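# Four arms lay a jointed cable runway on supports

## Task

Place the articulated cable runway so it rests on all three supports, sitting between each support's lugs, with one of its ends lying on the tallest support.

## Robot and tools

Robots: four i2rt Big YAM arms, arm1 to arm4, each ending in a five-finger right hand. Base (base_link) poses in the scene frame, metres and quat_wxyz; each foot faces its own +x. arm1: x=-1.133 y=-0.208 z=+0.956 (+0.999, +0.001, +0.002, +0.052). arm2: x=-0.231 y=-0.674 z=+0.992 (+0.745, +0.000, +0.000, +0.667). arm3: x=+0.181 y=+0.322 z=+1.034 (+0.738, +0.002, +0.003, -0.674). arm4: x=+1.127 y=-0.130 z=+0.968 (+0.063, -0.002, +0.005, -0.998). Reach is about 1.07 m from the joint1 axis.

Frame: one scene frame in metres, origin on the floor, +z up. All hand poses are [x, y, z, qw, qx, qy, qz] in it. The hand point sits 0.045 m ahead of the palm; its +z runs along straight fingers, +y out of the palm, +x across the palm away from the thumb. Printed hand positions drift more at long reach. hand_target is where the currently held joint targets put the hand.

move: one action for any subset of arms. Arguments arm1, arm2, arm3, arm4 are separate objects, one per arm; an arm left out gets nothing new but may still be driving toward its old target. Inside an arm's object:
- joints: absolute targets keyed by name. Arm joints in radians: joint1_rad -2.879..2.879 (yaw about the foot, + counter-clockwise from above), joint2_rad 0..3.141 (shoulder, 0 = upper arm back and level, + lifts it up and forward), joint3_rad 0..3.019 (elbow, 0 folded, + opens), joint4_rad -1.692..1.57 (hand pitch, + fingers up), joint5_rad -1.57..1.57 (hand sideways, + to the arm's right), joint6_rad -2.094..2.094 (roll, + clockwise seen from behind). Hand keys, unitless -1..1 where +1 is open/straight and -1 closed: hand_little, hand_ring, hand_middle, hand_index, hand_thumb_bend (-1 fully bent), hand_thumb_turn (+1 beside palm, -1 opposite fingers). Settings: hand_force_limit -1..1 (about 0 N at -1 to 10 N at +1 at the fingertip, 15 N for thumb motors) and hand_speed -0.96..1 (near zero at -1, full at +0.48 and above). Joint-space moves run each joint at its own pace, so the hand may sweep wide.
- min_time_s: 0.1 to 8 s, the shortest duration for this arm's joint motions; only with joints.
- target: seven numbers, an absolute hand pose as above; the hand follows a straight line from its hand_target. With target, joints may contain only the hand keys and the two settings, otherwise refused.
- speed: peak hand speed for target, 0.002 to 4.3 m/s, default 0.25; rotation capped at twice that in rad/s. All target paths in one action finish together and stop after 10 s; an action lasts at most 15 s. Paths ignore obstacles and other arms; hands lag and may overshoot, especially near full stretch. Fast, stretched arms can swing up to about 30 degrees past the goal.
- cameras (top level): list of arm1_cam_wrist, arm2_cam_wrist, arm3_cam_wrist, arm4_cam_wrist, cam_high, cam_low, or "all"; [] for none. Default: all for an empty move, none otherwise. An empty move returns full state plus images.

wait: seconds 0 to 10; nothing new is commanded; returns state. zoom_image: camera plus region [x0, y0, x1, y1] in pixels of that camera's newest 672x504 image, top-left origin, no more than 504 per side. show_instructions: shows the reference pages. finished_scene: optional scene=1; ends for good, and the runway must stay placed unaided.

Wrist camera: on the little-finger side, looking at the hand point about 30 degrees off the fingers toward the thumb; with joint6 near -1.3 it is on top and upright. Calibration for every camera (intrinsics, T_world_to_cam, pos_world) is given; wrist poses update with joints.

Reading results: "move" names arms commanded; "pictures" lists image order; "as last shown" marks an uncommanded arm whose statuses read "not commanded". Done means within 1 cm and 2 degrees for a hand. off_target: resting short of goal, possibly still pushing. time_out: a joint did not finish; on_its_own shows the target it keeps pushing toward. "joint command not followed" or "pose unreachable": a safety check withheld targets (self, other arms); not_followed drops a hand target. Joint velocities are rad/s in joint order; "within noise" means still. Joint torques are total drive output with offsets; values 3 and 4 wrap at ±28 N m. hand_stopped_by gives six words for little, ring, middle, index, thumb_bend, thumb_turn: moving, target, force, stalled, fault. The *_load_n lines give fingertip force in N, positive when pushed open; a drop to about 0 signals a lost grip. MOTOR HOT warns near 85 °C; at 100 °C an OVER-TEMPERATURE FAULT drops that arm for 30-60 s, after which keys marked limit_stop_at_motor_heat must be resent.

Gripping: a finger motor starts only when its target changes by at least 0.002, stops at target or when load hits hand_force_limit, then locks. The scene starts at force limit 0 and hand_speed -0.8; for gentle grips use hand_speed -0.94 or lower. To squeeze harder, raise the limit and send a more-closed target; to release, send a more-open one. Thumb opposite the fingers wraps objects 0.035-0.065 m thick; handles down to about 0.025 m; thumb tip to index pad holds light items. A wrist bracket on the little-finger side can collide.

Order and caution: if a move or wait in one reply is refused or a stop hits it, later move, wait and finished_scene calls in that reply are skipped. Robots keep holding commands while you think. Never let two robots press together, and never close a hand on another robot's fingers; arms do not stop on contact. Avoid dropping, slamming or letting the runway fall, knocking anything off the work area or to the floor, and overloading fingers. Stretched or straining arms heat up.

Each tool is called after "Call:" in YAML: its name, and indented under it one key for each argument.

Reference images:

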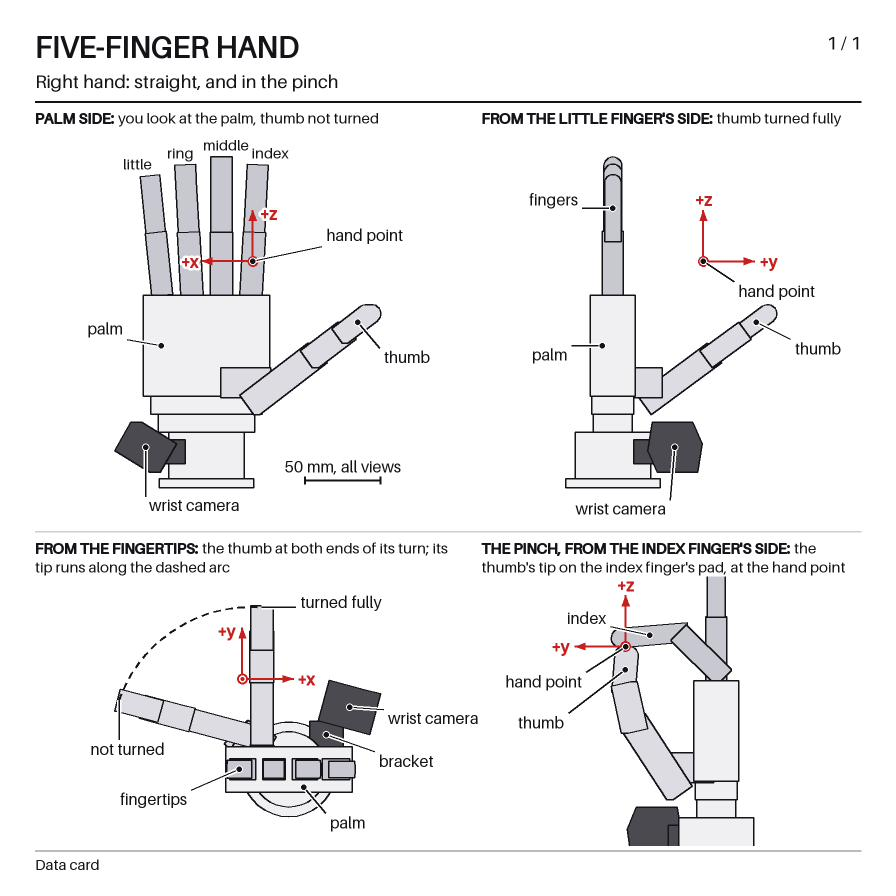

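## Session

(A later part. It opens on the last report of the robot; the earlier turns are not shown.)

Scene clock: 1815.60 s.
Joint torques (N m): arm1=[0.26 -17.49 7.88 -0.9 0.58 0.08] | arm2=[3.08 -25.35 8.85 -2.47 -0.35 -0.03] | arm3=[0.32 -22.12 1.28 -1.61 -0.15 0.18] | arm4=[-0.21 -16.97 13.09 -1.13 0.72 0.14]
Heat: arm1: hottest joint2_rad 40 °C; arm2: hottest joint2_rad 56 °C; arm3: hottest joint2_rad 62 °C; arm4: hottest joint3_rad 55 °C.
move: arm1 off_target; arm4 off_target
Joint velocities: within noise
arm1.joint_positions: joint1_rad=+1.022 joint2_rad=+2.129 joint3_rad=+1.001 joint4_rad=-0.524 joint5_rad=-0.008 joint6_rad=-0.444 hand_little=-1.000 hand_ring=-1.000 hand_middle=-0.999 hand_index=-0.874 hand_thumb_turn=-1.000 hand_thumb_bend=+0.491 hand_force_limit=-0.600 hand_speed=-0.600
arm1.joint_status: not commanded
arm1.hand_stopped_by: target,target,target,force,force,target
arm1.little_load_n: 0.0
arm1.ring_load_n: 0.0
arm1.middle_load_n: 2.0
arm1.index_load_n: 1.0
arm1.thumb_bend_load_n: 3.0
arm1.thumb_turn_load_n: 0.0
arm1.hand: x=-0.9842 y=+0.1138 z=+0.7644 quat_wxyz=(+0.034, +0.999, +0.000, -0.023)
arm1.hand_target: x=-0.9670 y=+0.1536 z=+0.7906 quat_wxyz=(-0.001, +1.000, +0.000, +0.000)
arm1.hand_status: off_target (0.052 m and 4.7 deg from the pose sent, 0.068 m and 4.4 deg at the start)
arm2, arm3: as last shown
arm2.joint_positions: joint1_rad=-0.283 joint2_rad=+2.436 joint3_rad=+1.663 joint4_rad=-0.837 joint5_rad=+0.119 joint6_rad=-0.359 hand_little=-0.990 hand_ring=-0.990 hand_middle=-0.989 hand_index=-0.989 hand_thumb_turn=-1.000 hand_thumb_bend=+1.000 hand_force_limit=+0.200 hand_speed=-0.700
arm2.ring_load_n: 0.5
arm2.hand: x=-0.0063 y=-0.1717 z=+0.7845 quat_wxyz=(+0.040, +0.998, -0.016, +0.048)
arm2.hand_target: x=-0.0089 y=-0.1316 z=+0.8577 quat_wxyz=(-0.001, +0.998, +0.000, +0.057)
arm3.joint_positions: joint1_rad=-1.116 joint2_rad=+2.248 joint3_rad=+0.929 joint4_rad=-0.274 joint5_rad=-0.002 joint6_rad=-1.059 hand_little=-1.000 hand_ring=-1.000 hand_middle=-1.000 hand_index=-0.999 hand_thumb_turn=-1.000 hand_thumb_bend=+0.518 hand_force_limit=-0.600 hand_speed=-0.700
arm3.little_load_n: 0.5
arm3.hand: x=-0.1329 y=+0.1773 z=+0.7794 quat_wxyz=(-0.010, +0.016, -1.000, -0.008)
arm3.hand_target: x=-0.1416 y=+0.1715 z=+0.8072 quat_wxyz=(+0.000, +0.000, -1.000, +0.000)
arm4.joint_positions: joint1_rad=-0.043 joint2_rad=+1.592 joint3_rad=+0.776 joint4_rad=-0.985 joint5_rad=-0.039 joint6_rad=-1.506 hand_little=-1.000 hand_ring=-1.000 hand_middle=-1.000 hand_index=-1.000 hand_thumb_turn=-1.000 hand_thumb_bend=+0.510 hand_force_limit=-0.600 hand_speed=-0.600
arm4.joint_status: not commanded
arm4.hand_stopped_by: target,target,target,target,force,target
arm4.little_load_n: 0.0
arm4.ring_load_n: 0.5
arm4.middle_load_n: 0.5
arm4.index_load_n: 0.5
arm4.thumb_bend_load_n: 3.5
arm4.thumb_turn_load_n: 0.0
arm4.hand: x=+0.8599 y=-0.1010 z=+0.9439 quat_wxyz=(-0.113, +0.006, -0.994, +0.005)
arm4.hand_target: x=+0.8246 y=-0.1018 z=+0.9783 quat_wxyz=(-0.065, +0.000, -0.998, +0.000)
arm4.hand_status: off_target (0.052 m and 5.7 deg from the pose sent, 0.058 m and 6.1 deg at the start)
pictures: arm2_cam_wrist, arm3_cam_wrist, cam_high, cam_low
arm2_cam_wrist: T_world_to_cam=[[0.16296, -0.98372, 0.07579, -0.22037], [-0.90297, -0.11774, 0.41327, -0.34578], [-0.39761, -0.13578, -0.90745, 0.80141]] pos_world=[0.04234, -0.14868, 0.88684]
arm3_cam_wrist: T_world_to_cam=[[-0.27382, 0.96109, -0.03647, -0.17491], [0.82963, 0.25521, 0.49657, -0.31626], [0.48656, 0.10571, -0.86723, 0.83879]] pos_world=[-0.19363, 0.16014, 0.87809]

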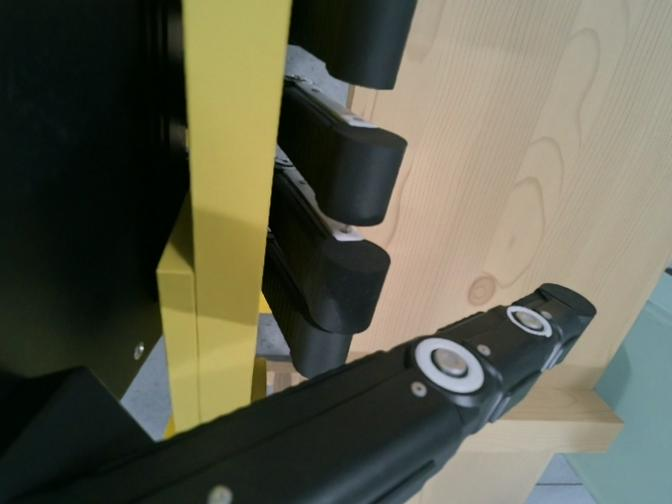

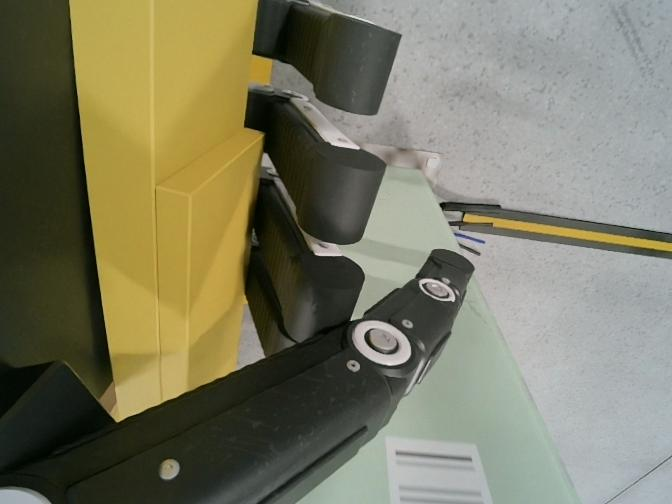

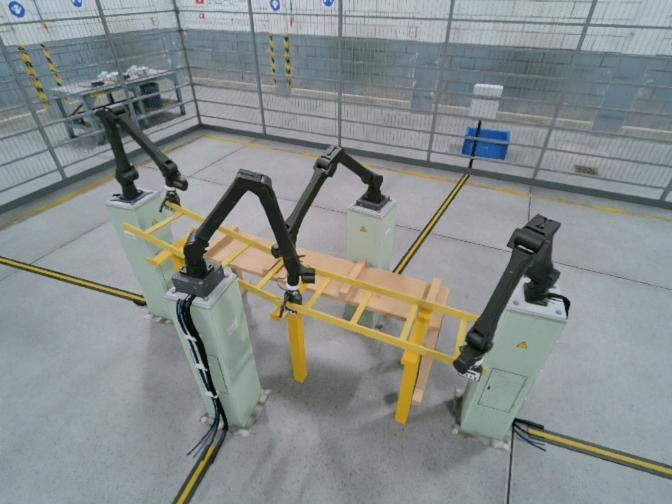

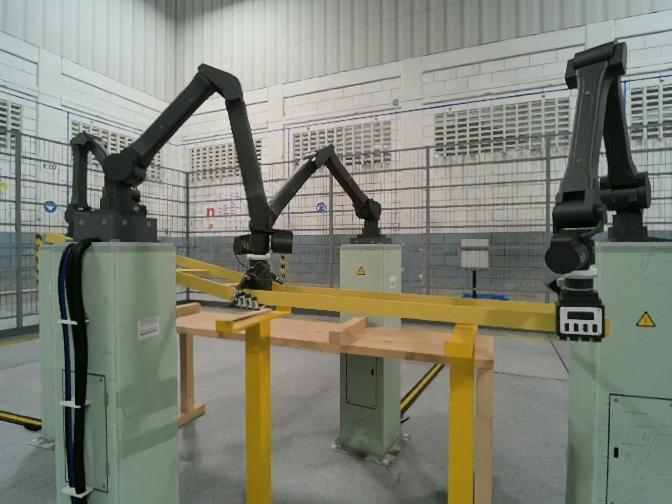

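Call:
move:
  arm1: {"target":[-0.966,0.155,0.742,0,1,0,0],"speed":0.04}
  arm2: {"target":[-0.008,-0.130,0.785,0,0.9984,0,0.0567],"speed":0.06}
  arm3: {"target":[-0.142,0.169,0.760,0,0,1,0],"speed":0.04}
  arm4: {"target":[0.822,-0.102,0.912,0.065,0,0.9979,0],"speed":0.055}
  cameras: ["cam_high","cam_low","arm3_cam_wrist","arm2_cam_wrist"]

Call:
zoom_image:
  camera: "cam_high"
  region: [395, 285, 455, 325]

Call:
zoom_image:
  camera: "cam_high"
  region: [390, 335, 450, 375]

Call:
zoom_image:
  camera: "cam_low"
  region: [440, 290, 500, 350]

Call:
zoom_image:
  camera: "cam_high"
  region: [115, 195, 205, 275]

Call:
zoom_image:
  camera: "arm2_cam_wrist"
  region: [130, 260, 330, 440]

Scene clock: 1869.63 s.
Joint torques (N m): arm1=[-0.32 -17.44 6.17 -0.09 0.61 0.02] | arm2=[2.73 -22.42 8.35 -0.69 -0.27 -0.02] | arm3=[0.67 -19.49 1.28 -0.84 -0.25 0.32] | arm4=[-1.03 -17.2 9.13 0.34 0.79 0]
Heat: arm1: hottest joint2_rad 44 °C; arm2: hottest joint2_rad 57 °C; arm3: hottest joint2_rad 63 °C; arm4: hottest joint3_rad 61 °C.
move: arm1 off_target; arm2 off_target; arm3 off_target; arm4 off_target
Joint velocities: within noise
arm1.joint_positions: joint1_rad=+1.028 joint2_rad=+2.242 joint3_rad=+1.031 joint4_rad=-0.451 joint5_rad=-0.008 joint6_rad=-0.439 hand_little=-1.000 hand_ring=-1.000 hand_middle=-0.999 hand_index=-0.874 hand_thumb_turn=-1.000 hand_thumb_bend=+0.491 hand_force_limit=-0.600 hand_speed=-0.600
arm1.joint_status: not commanded
arm1.hand_stopped_by: target,target,target,force,force,target
arm1.little_load_n: 0.0
arm1.ring_load_n: 0.0
arm1.middle_load_n: 2.0
arm1.index_load_n: 1.5
arm1.thumb_bend_load_n: 3.0
arm1.thumb_turn_load_n: 0.0
arm1.hand: x=-0.9871 y=+0.1139 z=+0.7222 quat_wxyz=(+0.039, +0.999, +0.000, -0.025)
arm1.hand_target: x=-0.9668 y=+0.1538 z=+0.7431 quat_wxyz=(+0.000, +1.000, +0.000, +0.000)
arm1.hand_status: off_target (0.050 m and 5.3 deg from the pose sent, 0.050 m and 4.8 deg at the start)
arm2.joint_positions: joint1_rad=-0.278 joint2_rad=+2.513 joint3_rad=+1.681 joint4_rad=-0.767 joint5_rad=+0.117 joint6_rad=-0.359 hand_little=-0.990 hand_ring=-0.990 hand_middle=-0.989 hand_index=-0.989 hand_thumb_turn=-1.000 hand_thumb_bend=+1.000 hand_force_limit=+0.200 hand_speed=-0.700
arm2.joint_status: not commanded
arm2.hand_stopped_by: target,target,target,target,target,target
arm2.little_load_n: 0.0
arm2.ring_load_n: 0.0
arm2.middle_load_n: 0.0
arm2.index_load_n: 4.5
arm2.thumb_bend_load_n: -0.5
arm2.thumb_turn_load_n: 0.0
arm2.hand: x=-0.0091 y=-0.1700 z=+0.7416 quat_wxyz=(+0.035, +0.998, -0.013, +0.049)
arm2.hand_target: x=-0.0089 y=-0.1318 z=+0.7846 quat_wxyz=(+0.000, +0.998, +0.000, +0.057)
arm2.hand_status: off_target (0.059 m and 4.3 deg from the pose sent, 0.042 m and 5.0 deg at the start)
arm3.joint_positions: joint1_rad=-1.118 joint2_rad=+2.347 joint3_rad=+0.969 joint4_rad=-0.206 joint5_rad=-0.001 joint6_rad=-1.070 hand_little=-1.000 hand_ring=-1.000 hand_middle=-1.000 hand_index=-0.999 hand_thumb_turn=-1.000 hand_thumb_bend=+0.518 hand_force_limit=-0.600 hand_speed=-0.700
arm3.joint_status: not commanded
arm3.hand_stopped_by: target,target,target,target,force,target
arm3.little_load_n: 0.0
arm3.ring_load_n: 0.0
arm3.middle_load_n: 0.0
arm3.index_load_n: 6.0
arm3.thumb_bend_load_n: 4.0
arm3.thumb_turn_load_n: 0.0
arm3.hand: x=-0.1372 y=+0.1766 z=+0.7439 quat_wxyz=(-0.006, +0.021, -1.000, -0.007)
arm3.hand_target: x=-0.1418 y=+0.1693 z=+0.7593 quat_wxyz=(+0.000, +0.000, -1.000, +0.000)
arm3.hand_status: off_target (0.018 m and 2.6 deg from the pose sent, 0.023 m and 2.4 deg at the start)
arm4.joint_positions: joint1_rad=-0.039 joint2_rad=+1.726 joint3_rad=+0.752 joint4_rad=-0.824 joint5_rad=-0.040 joint6_rad=-1.494 hand_little=-1.000 hand_ring=-1.000 hand_middle=-1.000 hand_index=-1.000 hand_thumb_turn=-1.000 hand_thumb_bend=+0.510 hand_force_limit=-0.600 hand_speed=-0.600
arm4.joint_status: not commanded
arm4.hand_stopped_by: target,target,target,target,force,target
arm4.little_load_n: 0.0
arm4.ring_load_n: 0.0
arm4.middle_load_n: 0.5
arm4.index_load_n: 1.0
arm4.thumb_bend_load_n: 3.0
arm4.thumb_turn_load_n: 0.0
arm4.hand: x=+0.8572 y=-0.1023 z=+0.8923 quat_wxyz=(-0.112, +0.002, -0.994, +0.005)
arm4.hand_target: x=+0.8233 y=-0.1021 z=+0.9123 quat_wxyz=(-0.065, +0.000, -0.998, +0.000)
arm4.hand_status: off_target (0.040 m and 5.5 deg from the pose sent, 0.050 m and 5.7 deg at the start)
pictures: arm2_cam_wrist, arm3_cam_wrist, cam_high, cam_low
arm2_cam_wrist: T_world_to_cam=[[0.16763, -0.98368, 0.06536, -0.20722], [-0.90303, -0.12661, 0.41049, -0.32988], [-0.39552, -0.12783, -0.90952, 0.76457]] pos_world=[0.03924, -0.14786, 0.84435]
arm3_cam_wrist: T_world_to_cam=[[-0.28335, 0.95829, -0.0374, -0.17687], [0.83115, 0.26484, 0.48892, -0.29074], [0.47843, 0.10745, -0.87152, 0.81197]] pos_world=[-0.19694, 0.15925, 0.84318]

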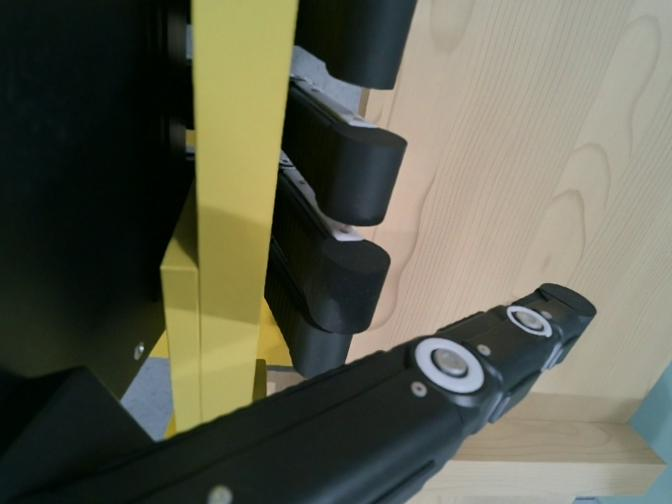

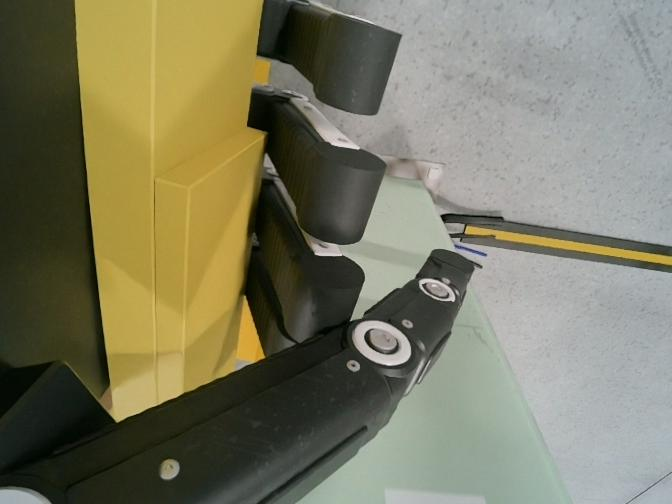

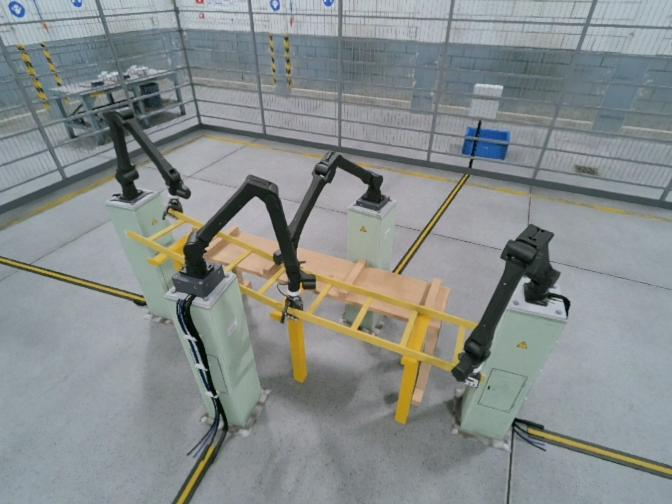

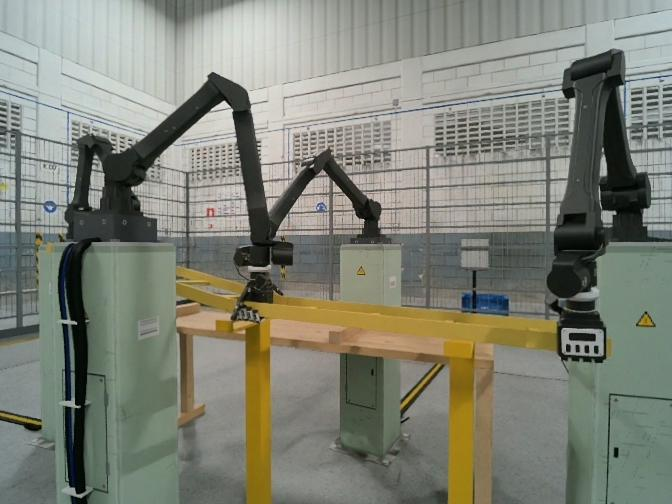

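Scaled by 8.400 from the camera's image (finer frame: 960x720).

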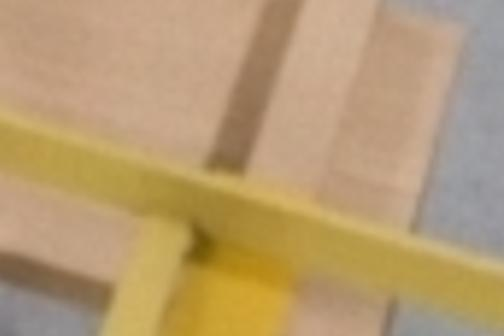

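Scaled by 8.400 from the camera's image (finer frame: 960x720).

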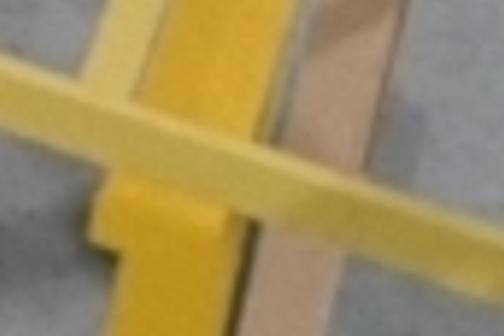

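Scaled by 8.400 from the camera's image (finer frame: 960x720).

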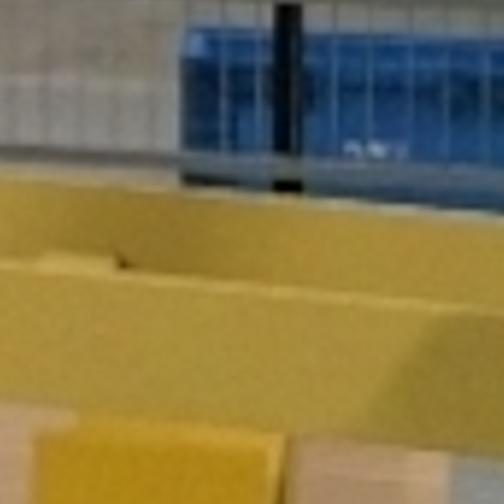

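Scaled by 5.600 from the camera's image (finer frame: 960x720).

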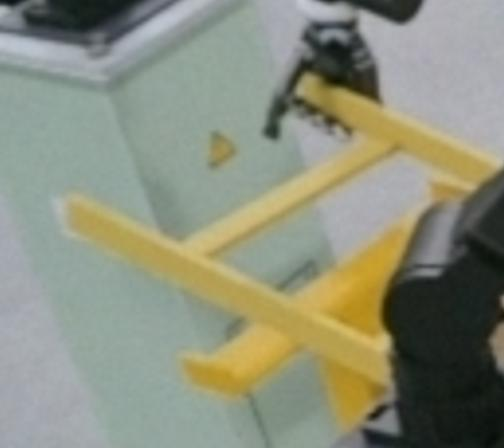

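Scaled by 2.520 from the camera's image (finer frame: 960x720).

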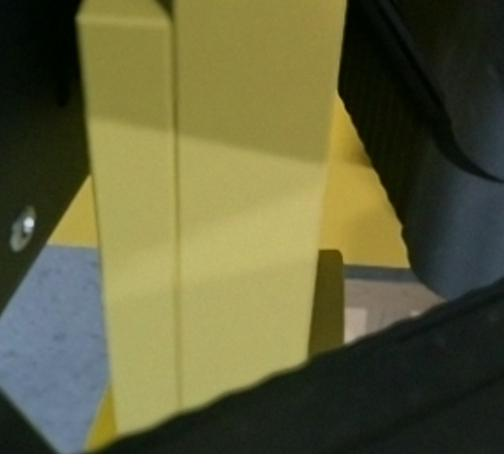

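Call:
move:
  arm1: {"target":[-0.966,0.155,0.717,0,1,0,0],"speed":0.035}
  arm2: {"target":[-0.008,-0.130,0.760,0,0.9984,0,0.0567],"speed":0.035}
  arm3: {"target":[-0.142,0.168,0.736,0,0,1,0],"speed":0.035}
  arm4: {"target":[0.822,-0.098,0.855,0.065,0,0.9979,0],"speed":0.055}
  cameras: ["cam_high","cam_low","arm3_cam_wrist","arm2_cam_wrist"]

Call:
zoom_image:
  camera: "cam_high"
  region: [380, 280, 460, 380]

Call:
zoom_image:
  camera: "cam_low"
  region: [440, 290, 500, 350]

Call:
zoom_image:
  camera: "cam_high"
  region: [115, 195, 205, 275]

Call:
zoom_image:
  camera: "arm2_cam_wrist"
  region: [130, 260, 330, 440]

Call:
zoom_image:
  camera: "cam_low"
  region: [205, 285, 285, 355]

Scene clock: 1926.43 s.
Joint torques (N m): arm1=[-0.26 -16.38 5.83 0.31 0.63 0.02] | arm2=[2.26 -20.84 8.7 0.05 -0.33 0.01] | arm3=[1.32 -20.48 0.75 -0.98 -0.17 0.07] | arm4=[-0.73 -18.61 7.42 0.39 0.71 -0.07]
Heat: arm1: hottest joint2_rad 45 °C; arm2: hottest joint2_rad 58 °C; arm3: hottest joint2_rad 60 °C; arm4: hottest joint3_rad 51 °C.
move: arm1 off_target; arm2 off_target; arm3 off_target; arm4 off_target
Joint velocities: within noise
arm1.joint_positions: joint1_rad=+1.028 joint2_rad=+2.287 joint3_rad=+1.050 joint4_rad=-0.417 joint5_rad=-0.008 joint6_rad=-0.439 hand_little=-1.000 hand_ring=-1.000 hand_middle=-0.999 hand_index=-0.875 hand_thumb_turn=-1.000 hand_thumb_bend=+0.491 hand_force_limit=-0.600 hand_speed=-0.600
arm1.joint_status: not commanded
arm1.hand_stopped_by: target,target,target,force,force,target
arm1.little_load_n: 0.0
arm1.ring_load_n: 0.0
arm1.middle_load_n: 2.0
arm1.index_load_n: 0.5
arm1.thumb_bend_load_n: 3.0
arm1.thumb_turn_load_n: 0.0
arm1.hand: x=-0.9855 y=+0.1175 z=+0.7048 quat_wxyz=(+0.035, +0.999, +0.000, -0.023)
arm1.hand_target: x=-0.9666 y=+0.1542 z=+0.7185 quat_wxyz=(+0.000, +1.000, +0.000, +0.000)
arm1.hand_status: off_target (0.044 m and 4.8 deg from the pose sent, 0.047 m and 5.3 deg at the start)
arm2.joint_positions: joint1_rad=-0.278 joint2_rad=+2.540 joint3_rad=+1.689 joint4_rad=-0.756 joint5_rad=+0.117 joint6_rad=-0.359 hand_little=-0.990 hand_ring=-0.990 hand_middle=-0.989 hand_index=-0.989 hand_thumb_turn=-1.000 hand_thumb_bend=+1.000 hand_force_limit=+0.200 hand_speed=-0.700
arm2.joint_status: not commanded
arm2.hand_stopped_by: target,target,target,target,target,target
arm2.little_load_n: 0.0
arm2.ring_load_n: 0.0
arm2.middle_load_n: 0.5
arm2.index_load_n: 3.5
arm2.thumb_bend_load_n: 0.0
arm2.thumb_turn_load_n: 0.0
arm2.hand: x=-0.0100 y=-0.1723 z=+0.7284 quat_wxyz=(+0.038, +0.998, -0.013, +0.048)
arm2.hand_target: x=-0.0089 y=-0.1316 z=+0.7608 quat_wxyz=(+0.000, +0.998, +0.000, +0.057)
arm2.hand_status: off_target (0.053 m and 4.7 deg from the pose sent, 0.044 m and 4.4 deg at the start)
arm3.joint_positions: joint1_rad=-1.118 joint2_rad=+2.426 joint3_rad=+1.000 joint4_rad=-0.162 joint5_rad=-0.002 joint6_rad=-1.040 hand_little=-1.000 hand_ring=-1.000 hand_middle=-1.000 hand_index=-0.999 hand_thumb_turn=-1.000 hand_thumb_bend=+0.518 hand_force_limit=-0.600 hand_speed=-0.700
arm3.joint_status: not commanded
arm3.hand_stopped_by: target,target,target,target,force,target
arm3.little_load_n: 0.0
arm3.ring_load_n: 0.0
arm3.middle_load_n: 0.0
arm3.index_load_n: 7.5
arm3.thumb_bend_load_n: 4.0
arm3.thumb_turn_load_n: 0.0
arm3.hand: x=-0.1335 y=+0.1768 z=+0.7157 quat_wxyz=(-0.007, +0.006, -1.000, -0.007)
arm3.hand_target: x=-0.1416 y=+0.1685 z=+0.7348 quat_wxyz=(+0.000, +0.000, -1.000, +0.000)
arm3.hand_status: off_target (0.024 m and 1.4 deg from the pose sent, 0.013 m and 2.6 deg at the start)
arm4.joint_positions: joint1_rad=-0.039 joint2_rad=+1.876 joint3_rad=+0.731 joint4_rad=-0.660 joint5_rad=-0.037 joint6_rad=-1.493 hand_little=-1.000 hand_ring=-1.000 hand_middle=-1.000 hand_index=-0.999 hand_thumb_turn=-1.000 hand_thumb_bend=+0.510 hand_force_limit=-0.600 hand_speed=-0.600
arm4.joint_status: not commanded
arm4.hand_stopped_by: target,target,target,target,force,target
arm4.little_load_n: 0.0
arm4.ring_load_n: 0.0
arm4.middle_load_n: 0.0
arm4.index_load_n: 2.5
arm4.thumb_bend_load_n: 3.5
arm4.thumb_turn_load_n: 0.0
arm4.hand: x=+0.8626 y=-0.1006 z=+0.8384 quat_wxyz=(-0.116, +0.002, -0.993, +0.003)
arm4.hand_target: x=+0.8232 y=-0.0981 z=+0.8557 quat_wxyz=(-0.065, +0.000, -0.998, +0.000)
arm4.hand_status: off_target (0.044 m and 5.9 deg from the pose sent, 0.051 m and 5.5 deg at the start)
pictures: arm2_cam_wrist, arm3_cam_wrist, cam_high, cam_low
arm2_cam_wrist: T_world_to_cam=[[0.16777, -0.98328, 0.07081, -0.21237], [-0.90199, -0.12412, 0.41352, -0.32742], [-0.39782, -0.13325, -0.90773, 0.74968]] pos_world=[0.03854, -0.14957, 0.83094]
arm3_cam_wrist: T_world_to_cam=[[-0.25462, 0.96632, -0.03727, -0.17481], [0.83725, 0.23958, 0.49154, -0.27676], [0.48392, 0.09395, -0.87006, 0.7876]] pos_world=[-0.19392, 0.16123, 0.81478]

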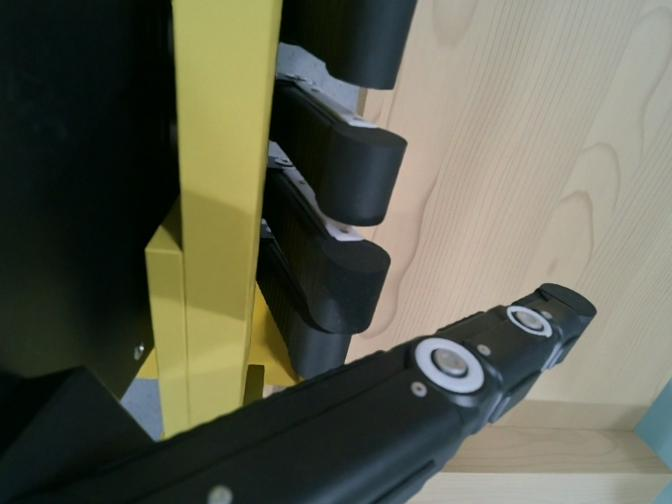

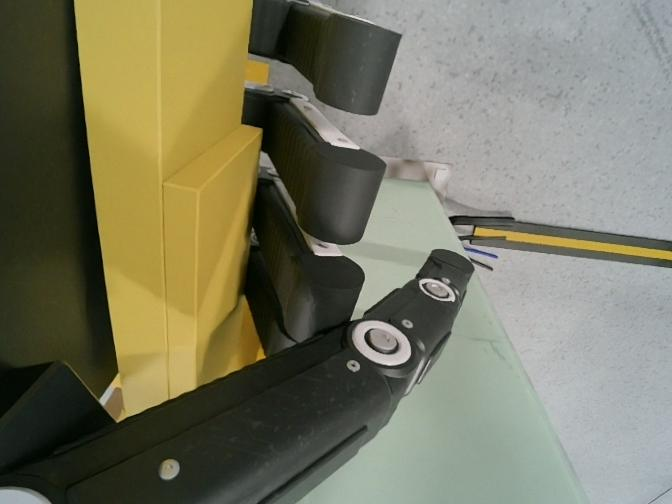

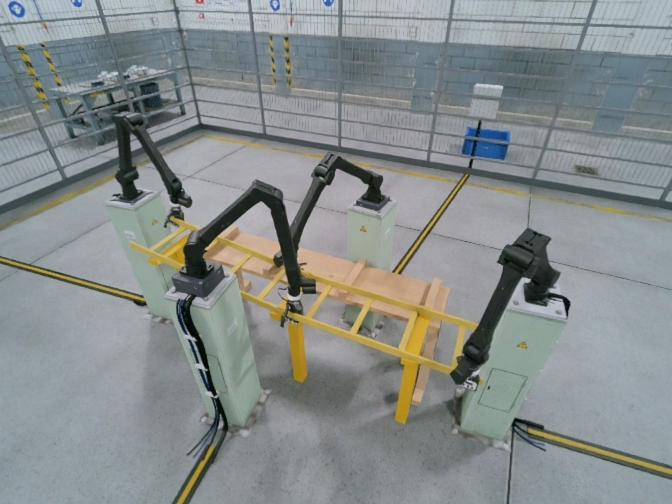

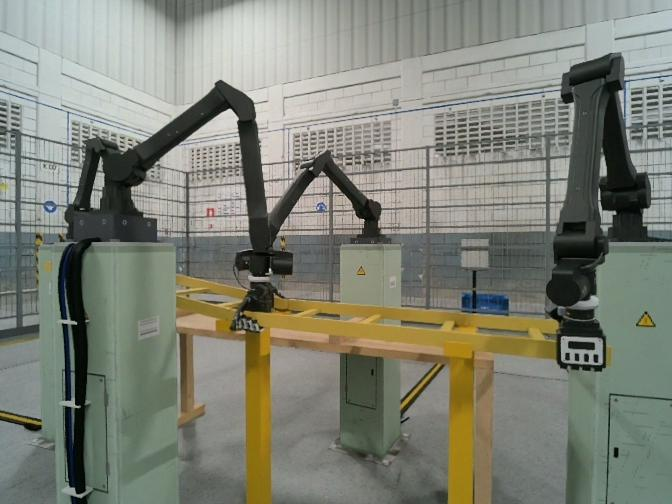

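Scaled by 5.040 from the camera's image (finer frame: 960x720).

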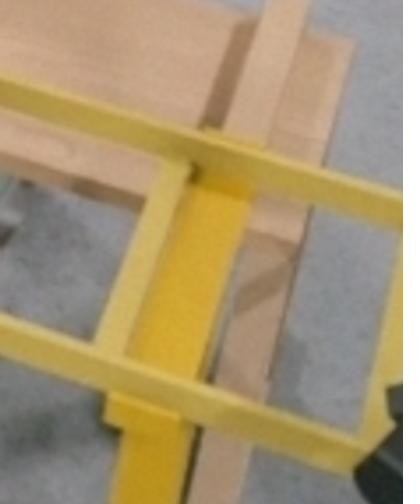

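Scaled by 8.400 from the camera's image (finer frame: 960x720).

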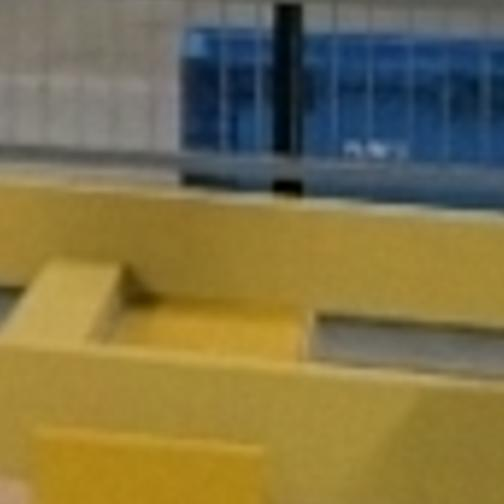

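Scaled by 5.600 from the camera's image (finer frame: 960x720).

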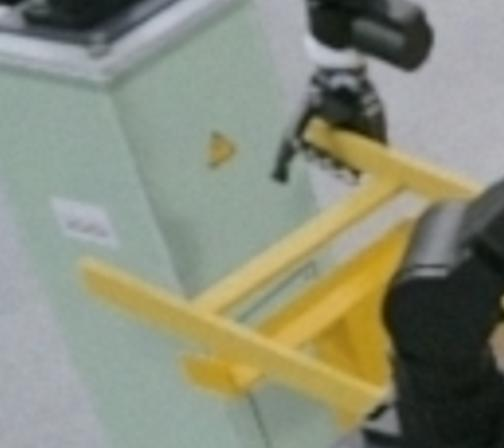

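Scaled by 2.520 from the camera's image (finer frame: 960x720).

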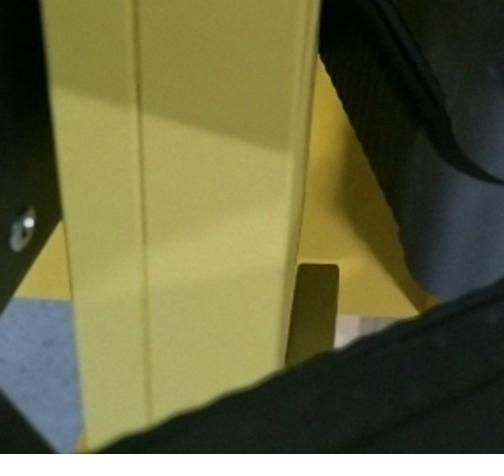

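Scaled by 6.300 from the camera's image (finer frame: 960x720).

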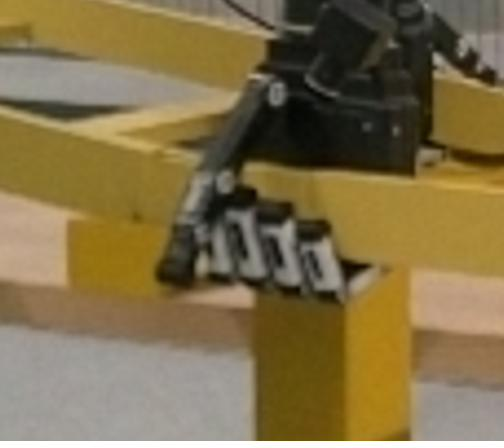

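Call:
move:
  arm1: {"target":[-0.958,0.153,0.707,0,1,0,0],"speed":0.03}
  arm2: {"target":[0.000,-0.130,0.748,0,0.9984,0,0.0567],"speed":0.03}
  arm3: {"target":[-0.134,0.168,0.726,0,0,1,0],"speed":0.03}
  arm4: {"target":[0.830,-0.099,0.828,0.065,0,0.9979,0],"speed":0.04}
  cameras: ["cam_high","cam_low","arm3_cam_wrist","arm2_cam_wrist"]

Call:
zoom_image:
  camera: "cam_high"
  region: [380, 280, 460, 380]

Call:
zoom_image:
  camera: "cam_low"
  region: [440, 290, 500, 350]

Call:
zoom_image:
  camera: "cam_high"
  region: [115, 195, 205, 275]

Call:
zoom_image:
  camera: "arm2_cam_wrist"
  region: [130, 260, 330, 440]

Call:
zoom_image:
  camera: "cam_low"
  region: [205, 285, 285, 355]

Scene clock: 1986.03 s.
Joint torques (N m): arm1=[-1.44 -15.68 5.97 0.47 0.64 -0.17] | arm2=[1.38 -19.02 9.92 0.24 -0.19 0.04] | arm3=[1.85 -19.55 0.21 -0.68 -0.18 0.15] | arm4=[-0.73 -18.26 6.31 0.49 0.46 0.03]
Heat: arm1: hottest joint2_rad 42 °C; arm2: hottest joint2_rad 57 °C; arm3: hottest joint2_rad 62 °C; arm4: hottest joint3_rad 49 °C.
move: arm1 off_target; arm2 off_target; arm3 off_target; arm4 off_target
Joint velocities: within noise
arm1.joint_positions: joint1_rad=+1.028 joint2_rad=+2.303 joint3_rad=+1.061 joint4_rad=-0.409 joint5_rad=-0.006 joint6_rad=-0.439 hand_little=-1.000 hand_ring=-1.000 hand_middle=-0.999 hand_index=-0.875 hand_thumb_turn=-1.000 hand_thumb_bend=+0.491 hand_force_limit=-0.600 hand_speed=-0.600
arm1.joint_status: not commanded
arm1.hand_stopped_by: target,target,target,force,force,target
arm1.little_load_n: 0.0
arm1.ring_load_n: 0.0
arm1.middle_load_n: 1.5
arm1.index_load_n: 0.5
arm1.thumb_bend_load_n: 3.0
arm1.thumb_turn_load_n: 0.0
arm1.hand: x=-0.9843 y=+0.1194 z=+0.6988 quat_wxyz=(+0.035, +0.999, +0.000, -0.022)
arm1.hand_target: x=-0.9584 y=+0.1520 z=+0.7087 quat_wxyz=(+0.000, +1.000, +0.000, +0.001)
arm1.hand_status: off_target (0.043 m and 4.7 deg from the pose sent, 0.045 m and 4.8 deg at the start)
arm2.joint_positions: joint1_rad=-0.278 joint2_rad=+2.546 joint3_rad=+1.697 joint4_rad=-0.755 joint5_rad=+0.113 joint6_rad=-0.376 hand_little=-0.990 hand_ring=-0.990 hand_middle=-0.989 hand_index=-0.989 hand_thumb_turn=-1.000 hand_thumb_bend=+1.000 hand_force_limit=+0.200 hand_speed=-0.700
arm2.joint_status: not commanded
arm2.hand_stopped_by: target,target,target,target,target,target
arm2.little_load_n: 0.0
arm2.ring_load_n: 0.0
arm2.middle_load_n: 0.0
arm2.index_load_n: 0.5
arm2.thumb_bend_load_n: 0.0
arm2.thumb_turn_load_n: 0.0
arm2.hand: x=-0.0088 y=-0.1707 z=+0.7265 quat_wxyz=(+0.036, +0.998, -0.005, +0.047)
arm2.hand_target: x=-0.0008 y=-0.1315 z=+0.7497 quat_wxyz=(+0.000, +0.998, +0.000, +0.057)
arm2.hand_status: off_target (0.047 m and 4.3 deg from the pose sent, 0.048 m and 4.7 deg at the start)
arm3.joint_positions: joint1_rad=-1.116 joint2_rad=+2.439 joint3_rad=+1.000 joint4_rad=-0.139 joint5_rad=-0.002 joint6_rad=-1.038 hand_little=-1.000 hand_ring=-1.000 hand_middle=-1.000 hand_index=-0.999 hand_thumb_turn=-1.000 hand_thumb_bend=+0.518 hand_force_limit=-0.600 hand_speed=-0.700
arm3.joint_status: not commanded
arm3.hand_stopped_by: target,target,target,target,force,target
arm3.little_load_n: 0.0
arm3.ring_load_n: 0.0
arm3.middle_load_n: 0.0
arm3.index_load_n: 6.0
arm3.thumb_bend_load_n: 4.0
arm3.thumb_turn_load_n: 0.0
arm3.hand: x=-0.1331 y=+0.1762 z=+0.7100 quat_wxyz=(-0.003, +0.006, -1.000, -0.005)
arm3.hand_target: x=-0.1339 y=+0.1683 z=+0.7252 quat_wxyz=(+0.000, +0.000, -1.000, +0.000)
arm3.hand_status: off_target (0.018 m and 1.0 deg from the pose sent, 0.013 m and 1.4 deg at the start)
arm4.joint_positions: joint1_rad=-0.039 joint2_rad=+1.935 joint3_rad=+0.715 joint4_rad=-0.571 joint5_rad=-0.032 joint6_rad=-1.493 hand_little=-1.000 hand_ring=-1.000 hand_middle=-1.000 hand_index=-0.999 hand_thumb_turn=-1.000 hand_thumb_bend=+0.510 hand_force_limit=-0.600 hand_speed=-0.600
arm4.joint_status: not commanded
arm4.hand_stopped_by: target,target,target,target,force,target
arm4.little_load_n: 0.0
arm4.ring_load_n: 0.0
arm4.middle_load_n: 0.0
arm4.index_load_n: 2.5
arm4.thumb_bend_load_n: 3.0
arm4.thumb_turn_load_n: 0.0
arm4.hand: x=+0.8652 y=-0.0993 z=+0.8155 quat_wxyz=(-0.108, +0.002, -0.994, +0.002)
arm4.hand_target: x=+0.8311 y=-0.0990 z=+0.8285 quat_wxyz=(-0.065, +0.000, -0.998, +0.000)
arm4.hand_status: off_target (0.037 m and 5.0 deg from the pose sent, 0.034 m and 5.9 deg at the start)
pictures: arm2_cam_wrist, arm3_cam_wrist, cam_high, cam_low
arm2_cam_wrist: T_world_to_cam=[[0.18502, -0.98036, 0.06833, -0.20845], [-0.89841, -0.14056, 0.41606, -0.3299], [-0.39828, -0.13837, -0.90677, 0.74709]] pos_world=[0.03973, -0.14735, 0.82894]
arm3_cam_wrist: T_world_to_cam=[[-0.25495, 0.96613, -0.03981, -0.1725], [0.84109, 0.24189, 0.48379, -0.26848], [0.47704, 0.08986, -0.87428, 0.7854]] pos_world=[-0.19283, 0.16103, 0.80968]

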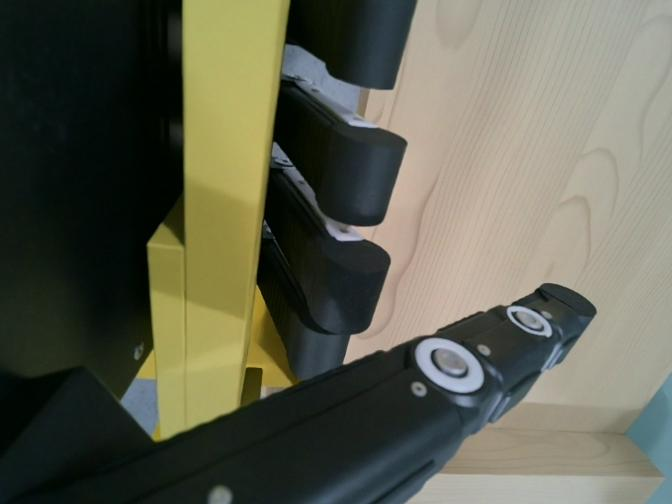

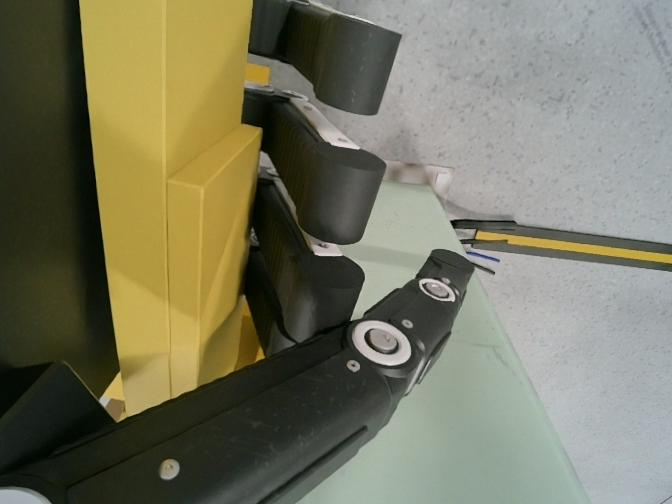

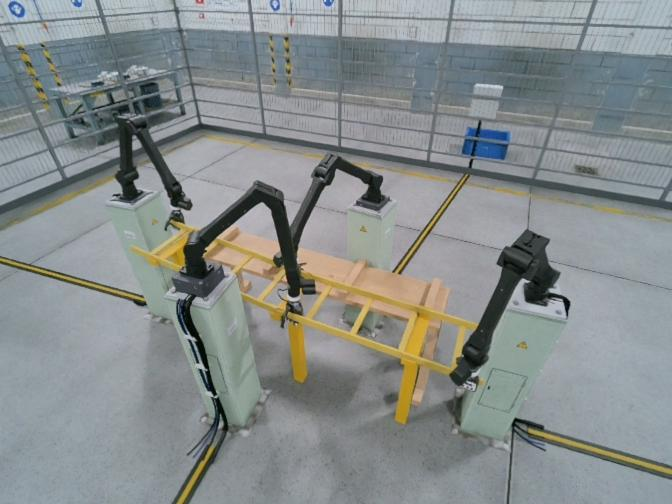

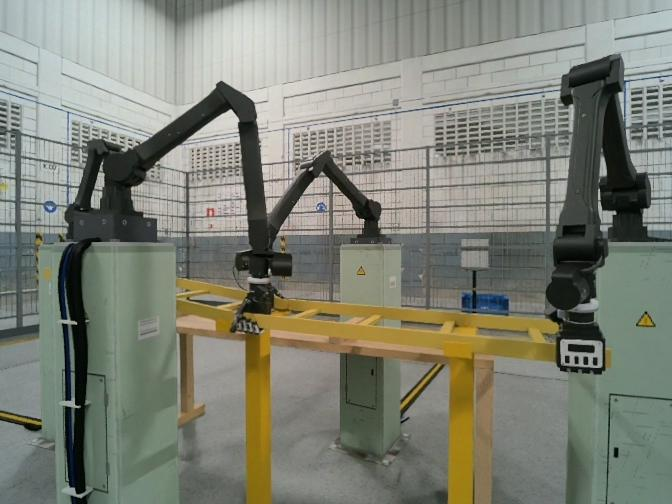

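Scaled by 5.040 from the camera's image (finer frame: 960x720).

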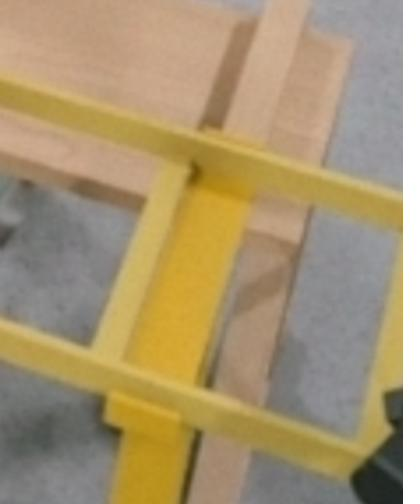

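Scaled by 8.400 from the camera's image (finer frame: 960x720).

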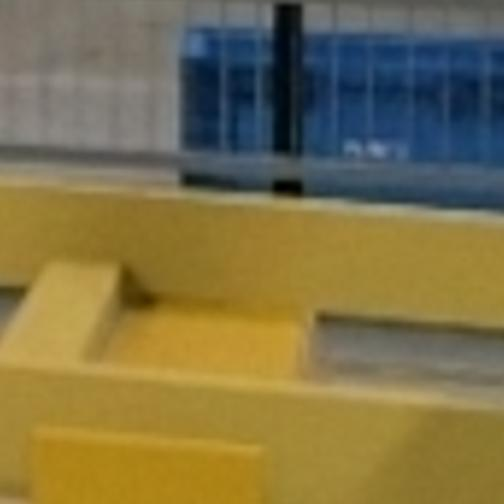

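Scaled by 5.600 from the camera's image (finer frame: 960x720).

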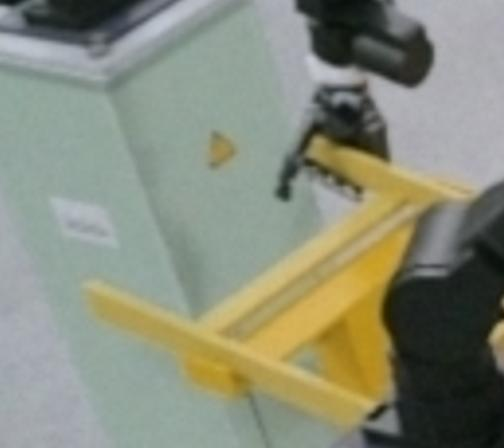

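Scaled by 2.520 from the camera's image (finer frame: 960x720).

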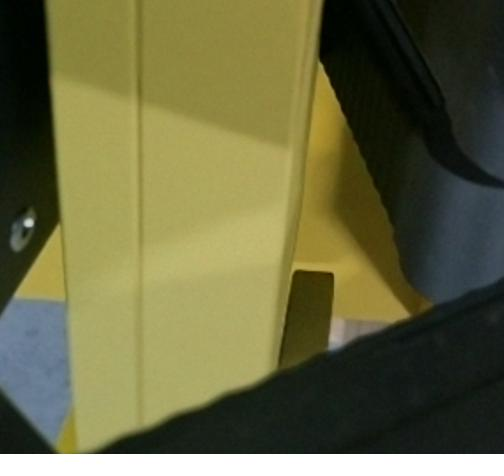

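Scaled by 6.300 from the camera's image (finer frame: 960x720).

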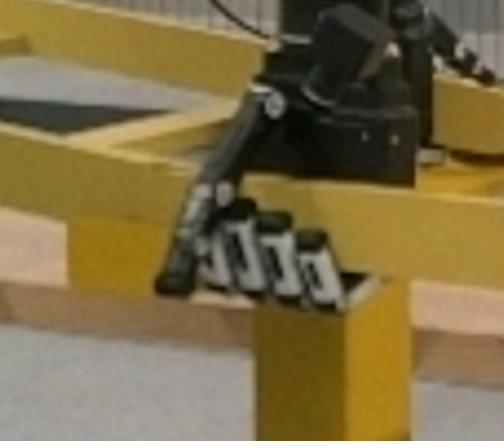

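Call:
move:
  arm4: {"target":[0.830,-0.104,0.812,0.065,0,0.9979,0],"speed":0.03}
  cameras: ["cam_high","arm4_cam_wrist","arm1_cam_wrist"]

Call:
zoom_image:
  camera: "cam_high"
  region: [115, 195, 205, 275]

Scene clock: 2020.63 s.
Joint torques (N m): arm1=[-1.38 -15.74 6 0.47 0.61 -0.17] | arm2=[1.61 -20.13 9.81 0.34 -0.21 0.07] | arm3=[1.79 -19.6 0.16 -0.68 -0.17 0.13] | arm4=[0.32 -14.27 6.52 0.83 0.1 0.01]
Heat: arm1: hottest joint2_rad 42 °C; arm2: hottest joint2_rad 56 °C; arm3: hottest joint2_rad 61 °C; arm4: hottest joint3_rad 46 °C.
move: arm4 off_target
Joint velocities: within noise
arm1, arm2, arm3: as last shown
arm1.middle_load_n: 2.0
arm1.index_load_n: 0.0
arm2.hand: x=-0.0087 y=-0.1707 z=+0.7265 quat_wxyz=(+0.036, +0.998, -0.004, +0.047)
arm3.little_load_n: 0.5
arm4.joint_positions: joint1_rad=-0.039 joint2_rad=+1.938 joint3_rad=+0.715 joint4_rad=-0.530 joint5_rad=-0.027 joint6_rad=-1.485 hand_little=-1.000 hand_ring=-1.000 hand_middle=-1.000 hand_index=-1.000 hand_thumb_turn=-1.000 hand_thumb_bend=+0.510 hand_force_limit=-0.600 hand_speed=-0.600
arm4.joint_status: not commanded
arm4.hand_stopped_by: target,target,target,target,force,target
arm4.little_load_n: 0.0
arm4.ring_load_n: 0.0
arm4.middle_load_n: 0.0
arm4.index_load_n: 0.5
arm4.thumb_bend_load_n: 3.0
arm4.thumb_turn_load_n: 0.0
arm4.hand: x=+0.8559 y=-0.0993 z=+0.8116 quat_wxyz=(-0.089, -0.001, -0.996, +0.000)
arm4.hand_target: x=+0.8306 y=-0.1041 z=+0.8128 quat_wxyz=(-0.065, +0.000, -0.998, +0.000)
arm4.hand_status: off_target (0.026 m and 2.8 deg from the pose sent, 0.035 m and 5.0 deg at the start)
pictures: arm1_cam_wrist, arm4_cam_wrist, cam_high
arm1_cam_wrist: T_world_to_cam=[[0.3358, -0.93892, 0.0753, 0.38329], [-0.76658, -0.22596, 0.60108, -1.15088], [-0.54735, -0.25956, -0.79564, 0.16243]] pos_world=[-0.92205, 0.14198, 0.79214]
arm4_cam_wrist: T_world_to_cam=[[-0.20851, 0.97642, -0.05591, 0.32302], [0.73277, 0.19383, 0.65229, -1.13907], [0.64774, 0.09504, -0.75591, 0.18472]] pos_world=[0.78238, -0.11217, 0.90069]

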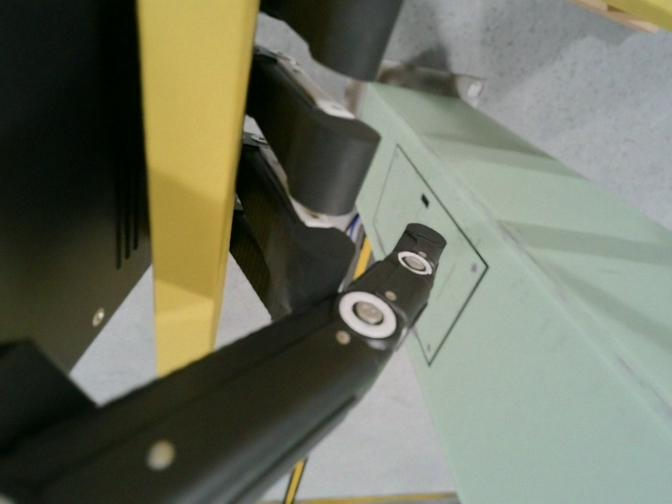

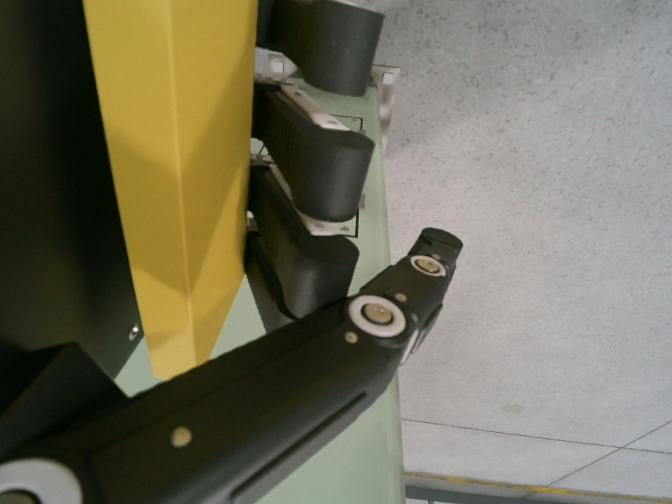

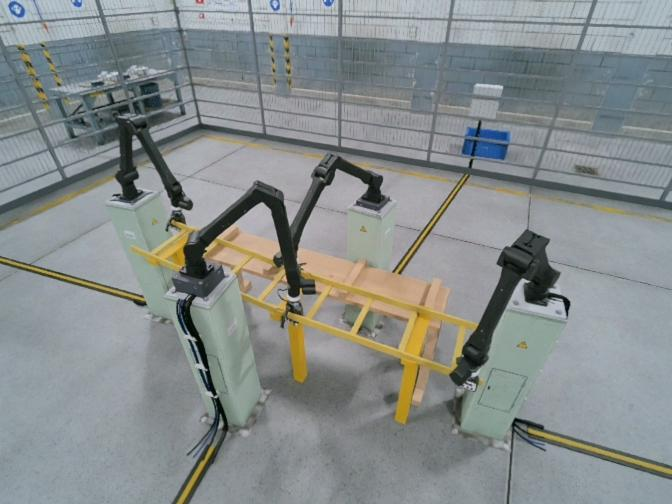

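Scaled by 5.600 from the camera's image (finer frame: 960x720).

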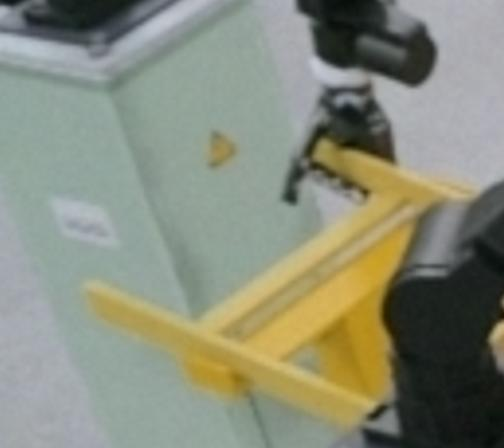

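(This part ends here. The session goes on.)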